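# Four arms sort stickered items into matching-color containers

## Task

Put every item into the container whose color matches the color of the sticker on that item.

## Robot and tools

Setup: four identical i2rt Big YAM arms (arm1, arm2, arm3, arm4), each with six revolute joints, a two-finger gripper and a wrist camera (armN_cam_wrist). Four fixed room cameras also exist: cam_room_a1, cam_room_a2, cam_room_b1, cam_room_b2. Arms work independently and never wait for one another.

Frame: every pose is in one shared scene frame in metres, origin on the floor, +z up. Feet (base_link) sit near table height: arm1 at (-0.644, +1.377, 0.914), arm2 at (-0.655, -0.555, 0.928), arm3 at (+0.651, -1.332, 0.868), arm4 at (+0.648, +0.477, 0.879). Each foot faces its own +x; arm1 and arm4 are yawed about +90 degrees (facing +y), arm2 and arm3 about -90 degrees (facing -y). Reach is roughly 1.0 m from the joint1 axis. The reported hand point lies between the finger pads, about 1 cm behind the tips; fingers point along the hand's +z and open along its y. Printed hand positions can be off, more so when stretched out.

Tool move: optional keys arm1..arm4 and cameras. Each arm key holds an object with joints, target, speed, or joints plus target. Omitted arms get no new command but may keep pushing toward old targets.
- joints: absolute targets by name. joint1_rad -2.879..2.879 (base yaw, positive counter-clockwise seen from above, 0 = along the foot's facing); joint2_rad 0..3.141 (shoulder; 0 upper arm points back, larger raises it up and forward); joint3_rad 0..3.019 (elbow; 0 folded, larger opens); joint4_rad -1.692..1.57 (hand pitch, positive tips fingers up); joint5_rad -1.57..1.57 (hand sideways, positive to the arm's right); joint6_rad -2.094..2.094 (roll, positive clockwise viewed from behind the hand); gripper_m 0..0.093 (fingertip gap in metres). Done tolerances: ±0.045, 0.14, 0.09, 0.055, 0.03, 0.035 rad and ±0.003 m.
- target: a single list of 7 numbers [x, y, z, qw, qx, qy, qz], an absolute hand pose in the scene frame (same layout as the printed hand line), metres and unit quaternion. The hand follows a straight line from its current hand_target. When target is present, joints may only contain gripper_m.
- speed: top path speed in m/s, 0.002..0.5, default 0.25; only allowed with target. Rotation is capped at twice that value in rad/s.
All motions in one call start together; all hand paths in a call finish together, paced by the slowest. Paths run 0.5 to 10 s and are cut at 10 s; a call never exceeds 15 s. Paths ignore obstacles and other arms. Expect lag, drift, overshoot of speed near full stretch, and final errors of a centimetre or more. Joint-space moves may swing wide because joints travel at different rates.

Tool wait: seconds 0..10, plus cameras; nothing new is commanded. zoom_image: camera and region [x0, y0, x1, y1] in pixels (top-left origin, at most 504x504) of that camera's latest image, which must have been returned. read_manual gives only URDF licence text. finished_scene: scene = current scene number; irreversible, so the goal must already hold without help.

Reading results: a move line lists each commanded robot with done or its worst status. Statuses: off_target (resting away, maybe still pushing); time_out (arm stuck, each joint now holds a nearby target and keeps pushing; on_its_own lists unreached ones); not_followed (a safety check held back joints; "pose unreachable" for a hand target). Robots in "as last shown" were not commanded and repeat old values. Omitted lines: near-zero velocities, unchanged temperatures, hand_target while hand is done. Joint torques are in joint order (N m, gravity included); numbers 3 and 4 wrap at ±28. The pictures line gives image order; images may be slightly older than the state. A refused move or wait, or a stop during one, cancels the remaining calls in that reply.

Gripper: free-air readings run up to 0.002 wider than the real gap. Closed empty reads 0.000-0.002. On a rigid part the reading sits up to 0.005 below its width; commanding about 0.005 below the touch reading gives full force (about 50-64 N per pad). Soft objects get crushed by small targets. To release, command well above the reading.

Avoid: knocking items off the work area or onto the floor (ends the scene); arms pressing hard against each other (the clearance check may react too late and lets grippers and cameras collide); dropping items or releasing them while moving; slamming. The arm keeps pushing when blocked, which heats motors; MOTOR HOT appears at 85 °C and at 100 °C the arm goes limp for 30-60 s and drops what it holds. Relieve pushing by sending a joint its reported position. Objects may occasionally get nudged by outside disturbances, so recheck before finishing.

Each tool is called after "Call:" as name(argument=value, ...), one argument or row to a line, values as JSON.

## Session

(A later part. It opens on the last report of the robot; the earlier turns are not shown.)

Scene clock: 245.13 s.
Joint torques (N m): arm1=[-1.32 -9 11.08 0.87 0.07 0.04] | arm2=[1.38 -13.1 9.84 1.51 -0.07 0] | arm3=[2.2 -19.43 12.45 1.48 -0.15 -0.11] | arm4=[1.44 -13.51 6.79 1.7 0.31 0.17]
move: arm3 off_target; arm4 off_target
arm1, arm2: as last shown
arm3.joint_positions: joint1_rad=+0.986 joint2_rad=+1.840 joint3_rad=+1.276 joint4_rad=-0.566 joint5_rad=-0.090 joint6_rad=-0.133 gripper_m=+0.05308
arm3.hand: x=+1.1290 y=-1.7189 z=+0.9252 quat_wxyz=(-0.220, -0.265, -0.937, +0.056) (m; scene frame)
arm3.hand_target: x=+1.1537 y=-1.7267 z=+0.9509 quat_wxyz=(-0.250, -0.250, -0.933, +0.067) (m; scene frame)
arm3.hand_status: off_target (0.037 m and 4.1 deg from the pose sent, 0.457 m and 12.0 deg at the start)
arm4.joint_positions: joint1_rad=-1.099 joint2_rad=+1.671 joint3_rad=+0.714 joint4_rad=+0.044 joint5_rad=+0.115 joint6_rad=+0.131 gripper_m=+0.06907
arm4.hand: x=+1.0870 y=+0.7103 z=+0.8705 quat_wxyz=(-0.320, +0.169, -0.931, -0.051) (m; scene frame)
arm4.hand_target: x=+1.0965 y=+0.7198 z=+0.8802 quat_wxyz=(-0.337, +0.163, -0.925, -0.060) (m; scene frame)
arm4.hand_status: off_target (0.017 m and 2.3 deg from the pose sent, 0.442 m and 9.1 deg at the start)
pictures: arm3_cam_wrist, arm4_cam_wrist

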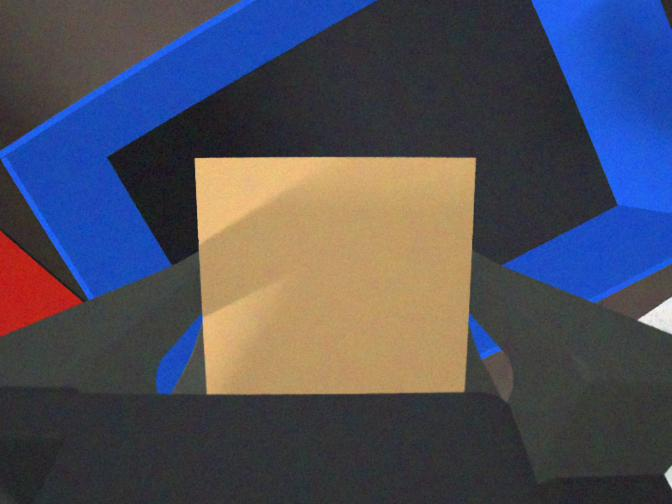

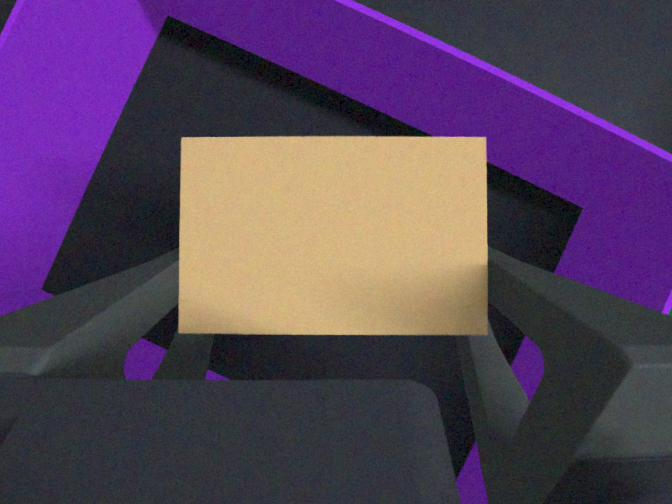

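Call:
move(
  arm3={"target":[1.138,-1.743,0.86,0.25,0.25,0.933,-0.067],"speed":0.12},
  arm4={"target":[1.098,0.733,0.79,0.3368,-0.1631,0.9254,0.0594],"speed":0.12},
  cameras=["arm3_cam_wrist","arm4_cam_wrist"],
)

Call:
move(
  arm3={"target":[1.132,-1.741,0.80,0.25,0.25,0.933,-0.067],"speed":0.1},
  arm4={"target":[1.098,0.733,0.762,0.3368,-0.1631,0.9254,0.0594],"speed":0.08},
  cameras=["arm3_cam_wrist","arm4_cam_wrist"],
)

Scene clock: 261.50 s.
Joint torques (N m): arm1=[-2.14 -9.82 10.92 1.01 0.07 0.01] | arm2=[1.38 -13.16 9.8 1.51 -0.06 0.01] | arm3=[0.26 -19.66 7.34 1.68 -0.15 -0.11] | arm4=[1.55 -14.51 5.64 1.63 0.3 0.19]
Motor temperatures (°C): arm1=[20 25 34 23 21 21 22] | arm2=[23 27 33 22 22 20 23] | arm3=[24 25 32 23 24 23 24] | arm4=[22 24 38 22 24 21 26]
Heat: arm1: hottest joint3_rad 34 °C; arm2: hottest joint3_rad 33 °C; arm3: hottest joint3_rad 32 °C; arm4: hottest joint3_rad 38 °C.
move: arm3 done; arm4 off_target
arm1, arm2: as last shown
arm3.joint_positions: joint1_rad=+0.975 joint2_rad=+1.966 joint3_rad=+1.250 joint4_rad=-0.361 joint5_rad=-0.108 joint6_rad=-0.167 gripper_m=+0.05308
arm3.hand: x=+1.1413 y=-1.7346 z=+0.8610 quat_wxyz=(-0.245, -0.248, -0.935, +0.063) (m; scene frame)
arm3.hand_target: x=+1.1380 y=-1.7428 z=+0.8600 quat_wxyz=(-0.250, -0.250, -0.933, +0.067) (m; scene frame)
arm3.hand_status: done (0.009 m and 0.8 deg from the pose sent, 0.070 m and 4.1 deg at the start)
arm4.joint_positions: joint1_rad=-1.072 joint2_rad=+1.933 joint3_rad=+0.714 joint4_rad=+0.302 joint5_rad=+0.132 joint6_rad=+0.152 gripper_m=+0.06907
arm4.hand: x=+1.0847 y=+0.7210 z=+0.7845 quat_wxyz=(-0.320, +0.169, -0.931, -0.051) (m; scene frame)
arm4.hand_target: x=+1.0974 y=+0.7327 z=+0.7905 quat_wxyz=(-0.337, +0.163, -0.925, -0.060) (m; scene frame)
arm4.hand_status: off_target (0.019 m and 2.3 deg from the pose sent, 0.084 m and 2.3 deg at the start)
pictures: arm3_cam_wrist, arm4_cam_wrist

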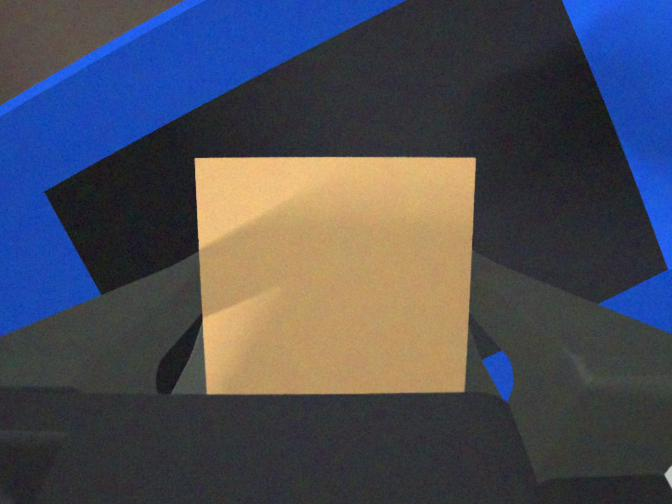

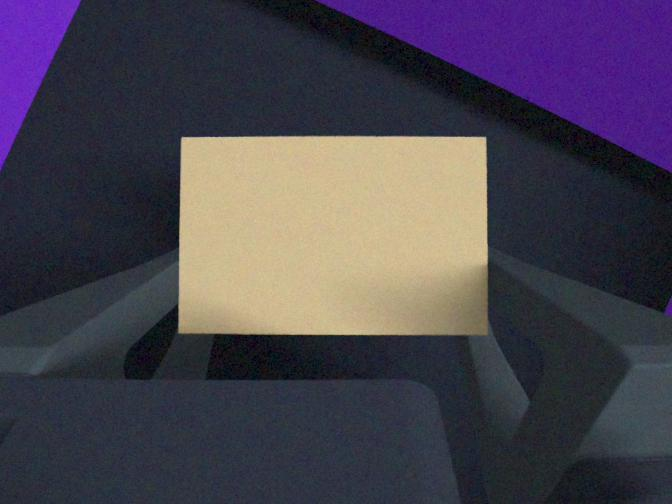

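Scene clock: 262.73 s.
Joint torques (N m): arm1=[-2.14 -9.58 11.08 0.81 0.06 0] | arm2=[1.38 -13.22 9.83 1.54 -0.06 0] | arm3=[0.03 -19.9 6.58 1.72 -0.16 -0.11] | arm4=[1.2 -14.86 5.33 1.62 0.31 0.15]
move: arm3 done; arm4 off_target
arm1.joint_positions: joint1_rad=-2.290 joint2_rad=+1.365 joint3_rad=+1.184 joint4_rad=-1.145 joint5_rad=-0.010 joint6_rad=-0.005 gripper_m=+0.09297
arm1.hand: x=-0.2847 y=+1.1074 z=+1.1154 quat_wxyz=(-0.109, -0.314, -0.942, +0.036) (m; scene frame)
arm2.joint_positions: joint1_rad=+0.884 joint2_rad=+1.388 joint3_rad=+1.173 joint4_rad=-1.110 joint5_rad=+0.006 joint6_rad=+0.011 gripper_m=+0.09292
arm2.hand: x=-0.2750 y=-0.8014 z=+1.1235 quat_wxyz=(-0.118, -0.285, -0.951, +0.035) (m; scene frame)
arm3.joint_positions: joint1_rad=+0.973 joint2_rad=+2.066 joint3_rad=+1.212 joint4_rad=-0.223 joint5_rad=-0.110 joint6_rad=-0.171 gripper_m=+0.05308
arm3.hand: x=+1.1361 y=-1.7324 z=+0.8011 quat_wxyz=(-0.245, -0.247, -0.935, +0.063) (m; scene frame)
arm3.hand_target: x=+1.1318 y=-1.7408 z=+0.8000 quat_wxyz=(-0.250, -0.250, -0.933, +0.067) (m; scene frame)
arm3.hand_status: done (0.010 m and 0.8 deg from the pose sent, 0.062 m and 0.8 deg at the start)
arm4.joint_positions: joint1_rad=-1.072 joint2_rad=+2.011 joint3_rad=+0.726 joint4_rad=+0.378 joint5_rad=+0.132 joint6_rad=+0.152 gripper_m=+0.06907
arm4.hand: x=+1.0868 y=+0.7223 z=+0.7612 quat_wxyz=(-0.324, +0.168, -0.929, -0.053) (m; scene frame)
arm4.hand_target: x=+1.0976 y=+0.7328 z=+0.7624 quat_wxyz=(-0.337, +0.163, -0.925, -0.060) (m; scene frame)
arm4.hand_status: off_target (0.016 m and 1.8 deg from the pose sent, 0.029 m and 2.3 deg at the start)
pictures: arm3_cam_wrist, arm4_cam_wrist

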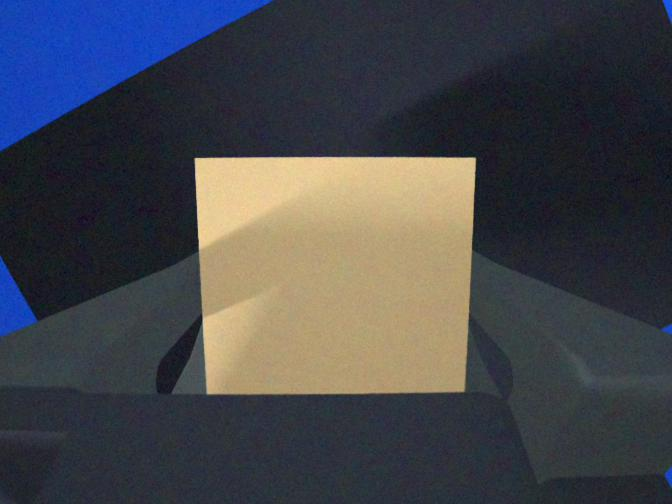

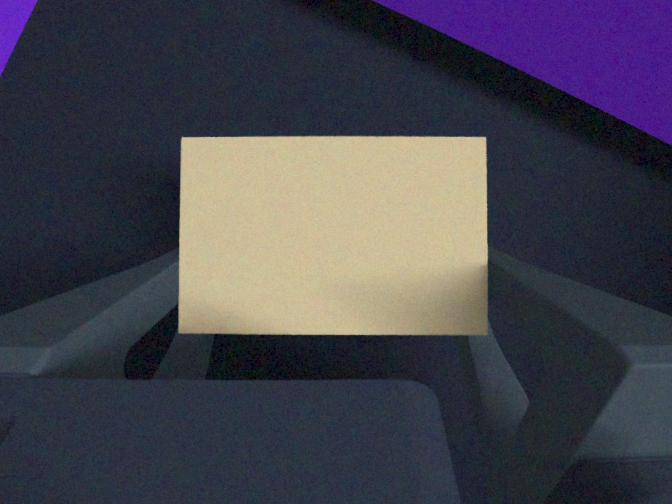

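Call:
move(
  arm3={"target":[1.132,-1.742,0.772,0.25,0.25,0.933,-0.067],"speed":0.08},
  arm4={"target":[1.098,0.733,0.742,0.3368,-0.1631,0.9254,0.0594],"speed":0.08},
  cameras=[],
)

Call:
move(
  arm3={"target":[1.132,-1.742,0.757,0.25,0.25,0.933,-0.067],"speed":0.08},
  arm4={"target":[1.098,0.733,0.73,0.3368,-0.1631,0.9254,0.0594],"speed":0.08},
  cameras=[],
)

Call:
move(
  arm3={"target":[1.132,-1.742,0.745,0.25,0.25,0.933,-0.067],"speed":0.08},
  cameras=["arm3_cam_wrist","arm4_cam_wrist"],
)

Scene clock: 270.07 s.
Joint torques (N m): arm1=[-1.44 -9.23 10.89 0.9 0.06 0.01] | arm2=[1.44 -13.22 9.85 1.54 -0.07 0] | arm3=[0.09 -20.07 6.34 1.69 -0.16 -0.12] | arm4=[1.38 -14.8 4.62 1.66 0.28 0.14]
move: arm3 done; arm4 off_target
arm1, arm2: as last shown
arm3.joint_positions: joint1_rad=+0.972 joint2_rad=+2.122 joint3_rad=+1.212 joint4_rad=-0.167 joint5_rad=-0.110 joint6_rad=-0.172 gripper_m=+0.05308
arm3.hand: x=+1.1358 y=-1.7331 z=+0.7738 quat_wxyz=(-0.245, -0.247, -0.935, +0.063) (m; scene frame)
arm3.hand_target: x=+1.1318 y=-1.7420 z=+0.7720 quat_wxyz=(-0.250, -0.250, -0.933, +0.067) (m; scene frame)
arm3.hand_status: done (0.010 m and 0.8 deg from the pose sent, 0.031 m and 0.8 deg at the start)
arm4.joint_positions: joint1_rad=-1.072 joint2_rad=+2.074 joint3_rad=+0.740 joint4_rad=+0.429 joint5_rad=+0.133 joint6_rad=+0.152 gripper_m=+0.06907
arm4.hand: x=+1.0880 y=+0.7230 z=+0.7418 quat_wxyz=(-0.325, +0.168, -0.929, -0.053) (m; scene frame)
arm4.hand_target: x=+1.0976 y=+0.7327 z=+0.7423 quat_wxyz=(-0.337, +0.163, -0.926, -0.059) (m; scene frame)
arm4.hand_status: off_target (0.014 m and 1.7 deg from the pose sent, 0.025 m and 1.8 deg at the start)
pictures: none

Scene clock: 271.03 s.
Joint torques (N m): arm1=[-1.49 -9.23 10.95 0.83 0.08 0] | arm2=[1.38 -13.33 9.83 1.54 -0.06 0] | arm3=[0.15 -19.66 6.31 1.69 -0.15 -0.12] | arm4=[1.32 -13.74 4.31 1.55 0.3 0.13]
move: arm3 done; arm4 off_target
arm1, arm2: as last shown
arm3.joint_positions: joint1_rad=+0.972 joint2_rad=+2.149 joint3_rad=+1.212 joint4_rad=-0.138 joint5_rad=-0.110 joint6_rad=-0.172 gripper_m=+0.05308
arm3.hand: x=+1.1357 y=-1.7331 z=+0.7607 quat_wxyz=(-0.246, -0.247, -0.935, +0.064) (m; scene frame)
arm3.hand_target: x=+1.1317 y=-1.7419 z=+0.7571 quat_wxyz=(-0.250, -0.250, -0.933, +0.067) (m; scene frame)
arm3.hand_status: done (0.010 m and 0.7 deg from the pose sent, 0.020 m and 0.8 deg at the start)
arm4.joint_positions: joint1_rad=-1.072 joint2_rad=+2.098 joint3_rad=+0.751 joint4_rad=+0.461 joint5_rad=+0.133 joint6_rad=+0.154 gripper_m=+0.06907
arm4.hand: x=+1.0934 y=+0.7264 z=+0.7381 quat_wxyz=(-0.334, +0.166, -0.926, -0.057) (m; scene frame)
arm4.hand_target: x=+1.0976 y=+0.7327 z=+0.7302 quat_wxyz=(-0.337, +0.163, -0.925, -0.059) (m; scene frame)
arm4.hand_status: off_target (0.011 m and 0.6 deg from the pose sent, 0.018 m and 1.7 deg at the start)
pictures: none

Scene clock: 272.00 s.
Joint torques (N m): arm1=[-1.44 -9.23 10.91 1.17 0.07 0.02] | arm2=[1.32 -13.16 9.84 1.51 -0.06 0] | arm3=[0.15 -18.32 6.41 1.72 -0.14 -0.11] | arm4=[1.08 -13.51 4.33 1.5 0.31 0.13]
move: arm3 off_target
arm1, arm2, arm4: as last shown
arm3.joint_positions: joint1_rad=+0.972 joint2_rad=+2.158 joint3_rad=+1.212 joint4_rad=-0.114 joint5_rad=-0.111 joint6_rad=-0.172 gripper_m=+0.05308
arm3.hand: x=+1.1381 y=-1.7351 z=+0.7583 quat_wxyz=(-0.253, -0.246, -0.933, +0.067) (m; scene frame)
arm3.hand_target: x=+1.1316 y=-1.7416 z=+0.7452 quat_wxyz=(-0.250, -0.250, -0.933, +0.067) (m; scene frame)
arm3.hand_status: off_target (0.016 m and 0.6 deg from the pose sent, 0.018 m and 0.7 deg at the start)
arm4.joint_positions: joint1_rad=-1.072 joint2_rad=+2.098 joint3_rad=+0.751 joint4_rad=+0.461 joint5_rad=+0.133 joint6_rad=+0.155 gripper_m=+0.06907
pictures: arm3_cam_wrist, arm4_cam_wrist

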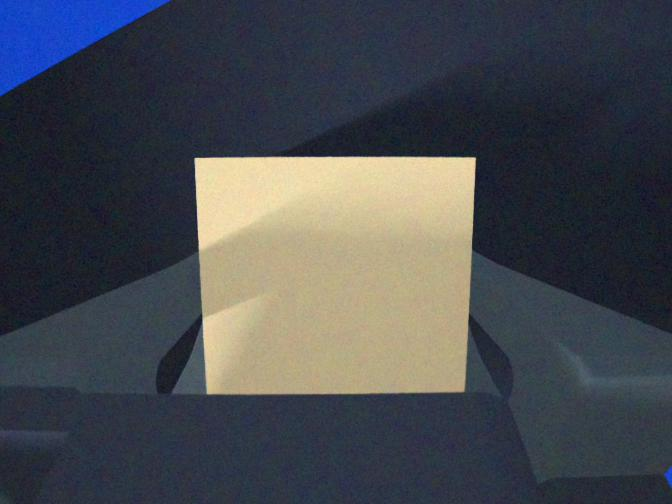

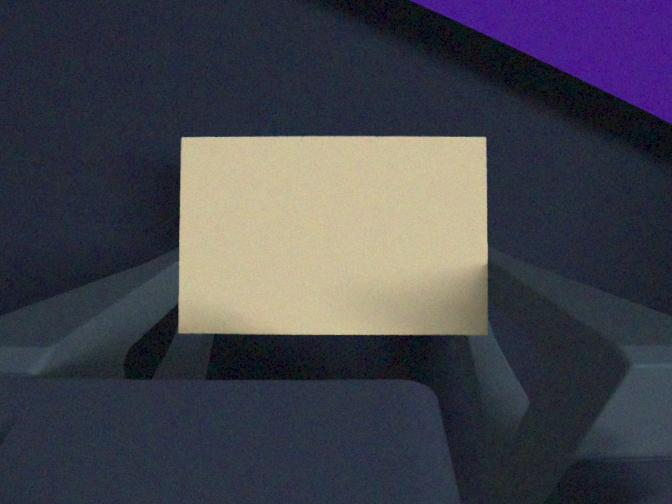

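Call:
move(
  arm3={"target":[1.134,-1.739,0.755,0.25,0.25,0.933,-0.067],"speed":0.08},
  arm4={"target":[1.097,0.731,0.736,0.3368,-0.1631,0.9254,0.0594],"speed":0.08},
  cameras=[],
)

Call:
move(
  arm3={"joints":{"gripper_m":0.088}},
  arm4={"joints":{"gripper_m":0.093}},
  cameras=["arm3_cam_wrist","arm4_cam_wrist"],
)

Call:
move(
  arm3={"target":[1.06,-1.69,0.97,0.25,0.25,0.933,-0.067],"speed":0.2},
  arm4={"target":[1.005,0.70,0.95,0.3368,-0.1631,0.9254,0.0594],"speed":0.2},
  cameras=["arm3_cam_wrist","arm4_cam_wrist","cam_room_a1","cam_room_a2"],
)

Scene clock: 279.90 s.
Joint torques (N m): arm1=[-2.02 -8.64 10.77 0.88 0.09 0.04] | arm2=[1.44 -13.22 9.8 1.55 -0.07 0] | arm3=[0.5 -20.13 6.2 0.98 -0.02 -0.07] | arm4=[0.97 -15.38 3.71 1.29 0.22 0.11]
move: arm3 done; arm4 done
arm1, arm2: as last shown
arm3.joint_positions: joint1_rad=+0.972 joint2_rad=+2.158 joint3_rad=+1.212 joint4_rad=-0.114 joint5_rad=-0.111 joint6_rad=-0.172 gripper_m=+0.05308
arm3.hand: x=+1.1381 y=-1.7351 z=+0.7583 quat_wxyz=(-0.253, -0.246, -0.933, +0.067) (m; scene frame)
arm3.hand_target: x=+1.1339 y=-1.7389 z=+0.7550 quat_wxyz=(-0.250, -0.250, -0.933, +0.067) (m; scene frame)
arm3.hand_status: done (0.007 m and 0.6 deg from the pose sent, 0.007 m and 0.6 deg at the start)
arm4.joint_positions: joint1_rad=-1.072 joint2_rad=+2.098 joint3_rad=+0.751 joint4_rad=+0.461 joint5_rad=+0.133 joint6_rad=+0.155 gripper_m=+0.06907
arm4.hand: x=+1.0934 y=+0.7264 z=+0.7381 quat_wxyz=(-0.334, +0.166, -0.926, -0.057) (m; scene frame)
arm4.hand_target: x=+1.0969 y=+0.7309 z=+0.7361 quat_wxyz=(-0.337, +0.163, -0.925, -0.059) (m; scene frame)
arm4.hand_status: done (0.006 m and 0.6 deg from the pose sent, 0.006 m and 0.6 deg at the start)
pictures: none

Scene clock: 280.43 s.
Joint torques (N m): arm1=[-2.02 -8.88 11.02 0.99 0.09 0.04] | arm2=[1.38 -13.27 9.83 1.54 -0.06 0] | arm3=[0.5 -20.19 6.19 0.94 -0.02 -0.06] | arm4=[1.14 -15.44 3.75 1.13 0.26 0.11]
move: arm3 done; arm4 done
arm1, arm2: as last shown
arm3.joint_positions: joint1_rad=+0.972 joint2_rad=+2.158 joint3_rad=+1.212 joint4_rad=-0.114 joint5_rad=-0.111 joint6_rad=-0.172 gripper_m=+0.08796
arm3.joint_status: all done
arm3.hand: x=+1.1381 y=-1.7351 z=+0.7583 quat_wxyz=(-0.253, -0.246, -0.933, +0.067) (m; scene frame)
arm4.joint_positions: joint1_rad=-1.072 joint2_rad=+2.098 joint3_rad=+0.751 joint4_rad=+0.461 joint5_rad=+0.133 joint6_rad=+0.155 gripper_m=+0.09292
arm4.joint_status: all done
arm4.hand: x=+1.0934 y=+0.7264 z=+0.7381 quat_wxyz=(-0.334, +0.166, -0.926, -0.057) (m; scene frame)
pictures: arm3_cam_wrist, arm4_cam_wrist

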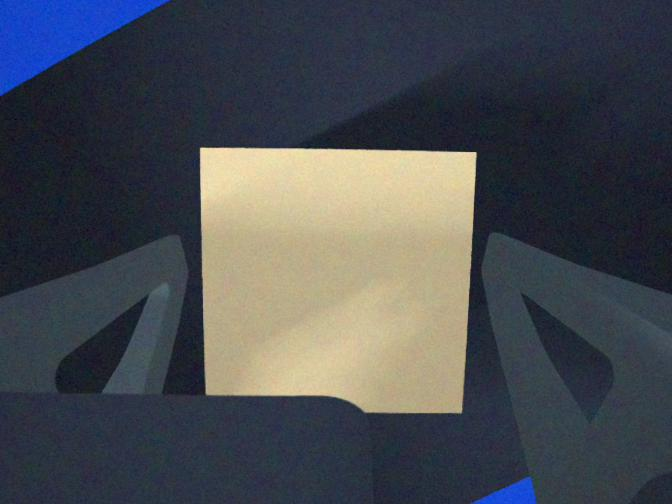

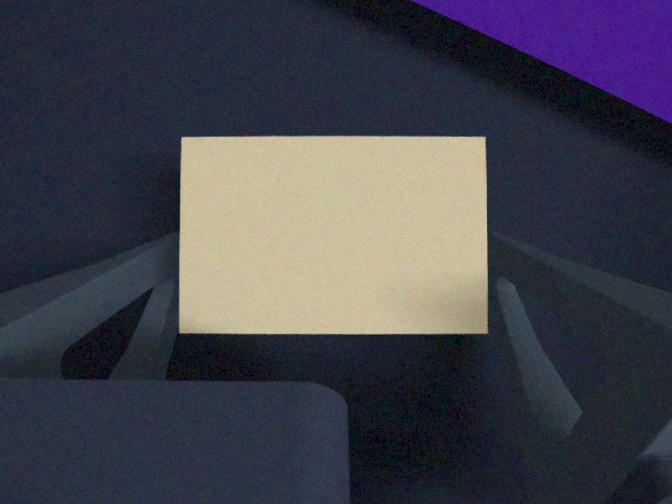

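Scene clock: 282.27 s.
Joint torques (N m): arm1=[-1.67 -9.17 10.95 0.98 0.1 0.02] | arm2=[1.44 -13.22 9.78 1.54 -0.06 0] | arm3=[0.09 -14.68 8.05 0.69 -0.16 -0.13] | arm4=[1.38 -8.18 7.39 0.65 0.29 0.17]
move: arm3 done; arm4 done
arm1, arm2: as last shown
arm3.joint_positions: joint1_rad=+0.946 joint2_rad=+1.589 joint3_rad=+1.061 joint4_rad=-0.523 joint5_rad=-0.123 joint6_rad=-0.193 gripper_m=+0.08796
arm3.hand: x=+1.0675 y=-1.6867 z=+0.9758 quat_wxyz=(-0.258, -0.246, -0.932, +0.069) (m; scene frame)
arm3.hand_target: x=+1.0600 y=-1.6899 z=+0.9700 quat_wxyz=(-0.250, -0.250, -0.933, +0.067) (m; scene frame)
arm3.hand_status: done (0.010 m and 1.0 deg from the pose sent, 0.230 m and 0.6 deg at the start)
arm4.joint_positions: joint1_rad=-1.002 joint2_rad=+1.271 joint3_rad=+0.560 joint4_rad=-0.158 joint5_rad=+0.177 joint6_rad=+0.205 gripper_m=+0.09292
arm4.hand: x=+1.0077 y=+0.6993 z=+0.9538 quat_wxyz=(-0.344, +0.166, -0.922, -0.061) (m; scene frame)
arm4.hand_target: x=+1.0049 y=+0.7000 z=+0.9500 quat_wxyz=(-0.337, +0.163, -0.925, -0.059) (m; scene frame)
arm4.hand_status: done (0.005 m and 1.0 deg from the pose sent, 0.231 m and 0.6 deg at the start)
pictures: arm3_cam_wrist, arm4_cam_wrist, cam_room_a1, cam_room_a2

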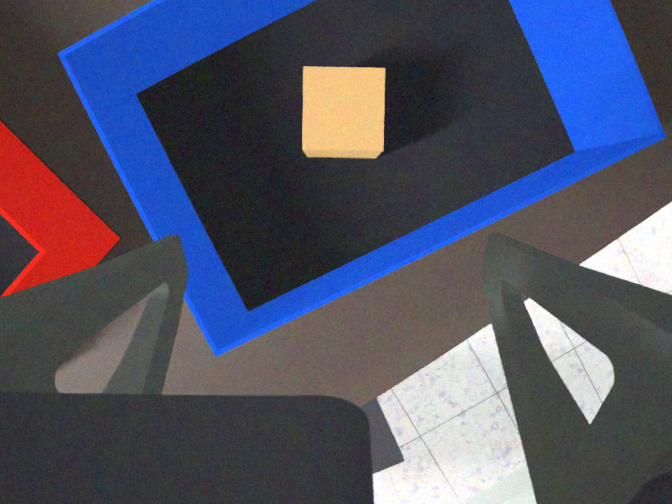

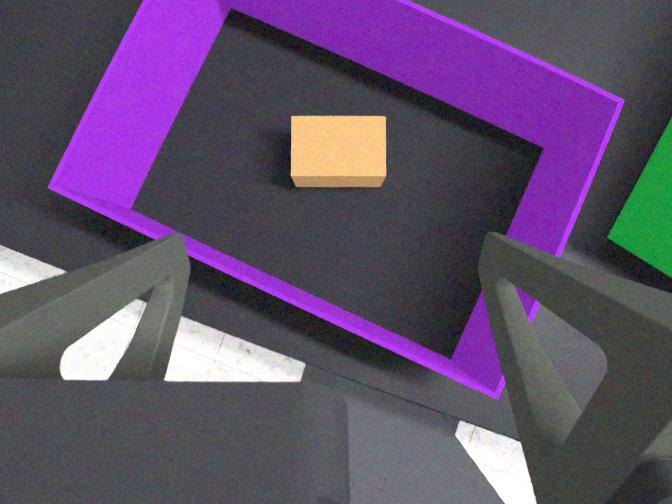

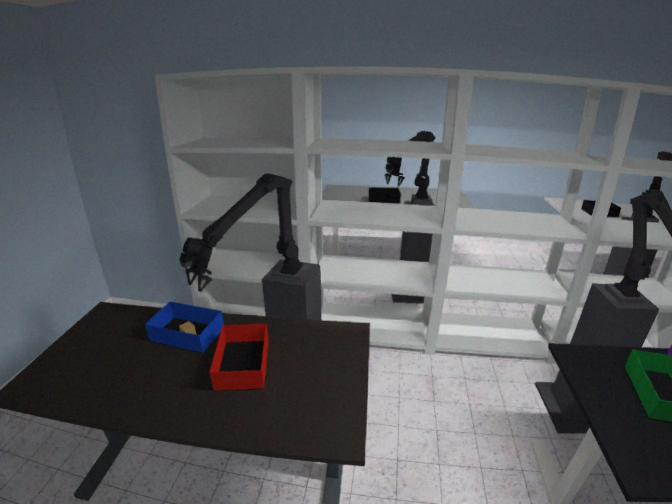

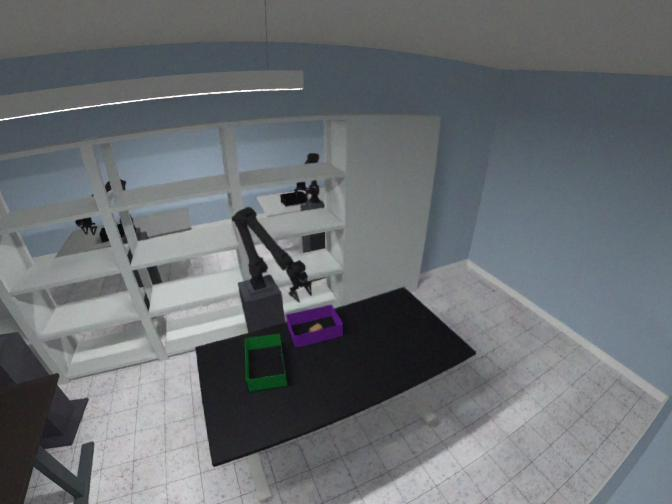

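Both items are in their matching containers.

Call:
finished_scene(
  scene=3,
)

The scene is finished: the task was done.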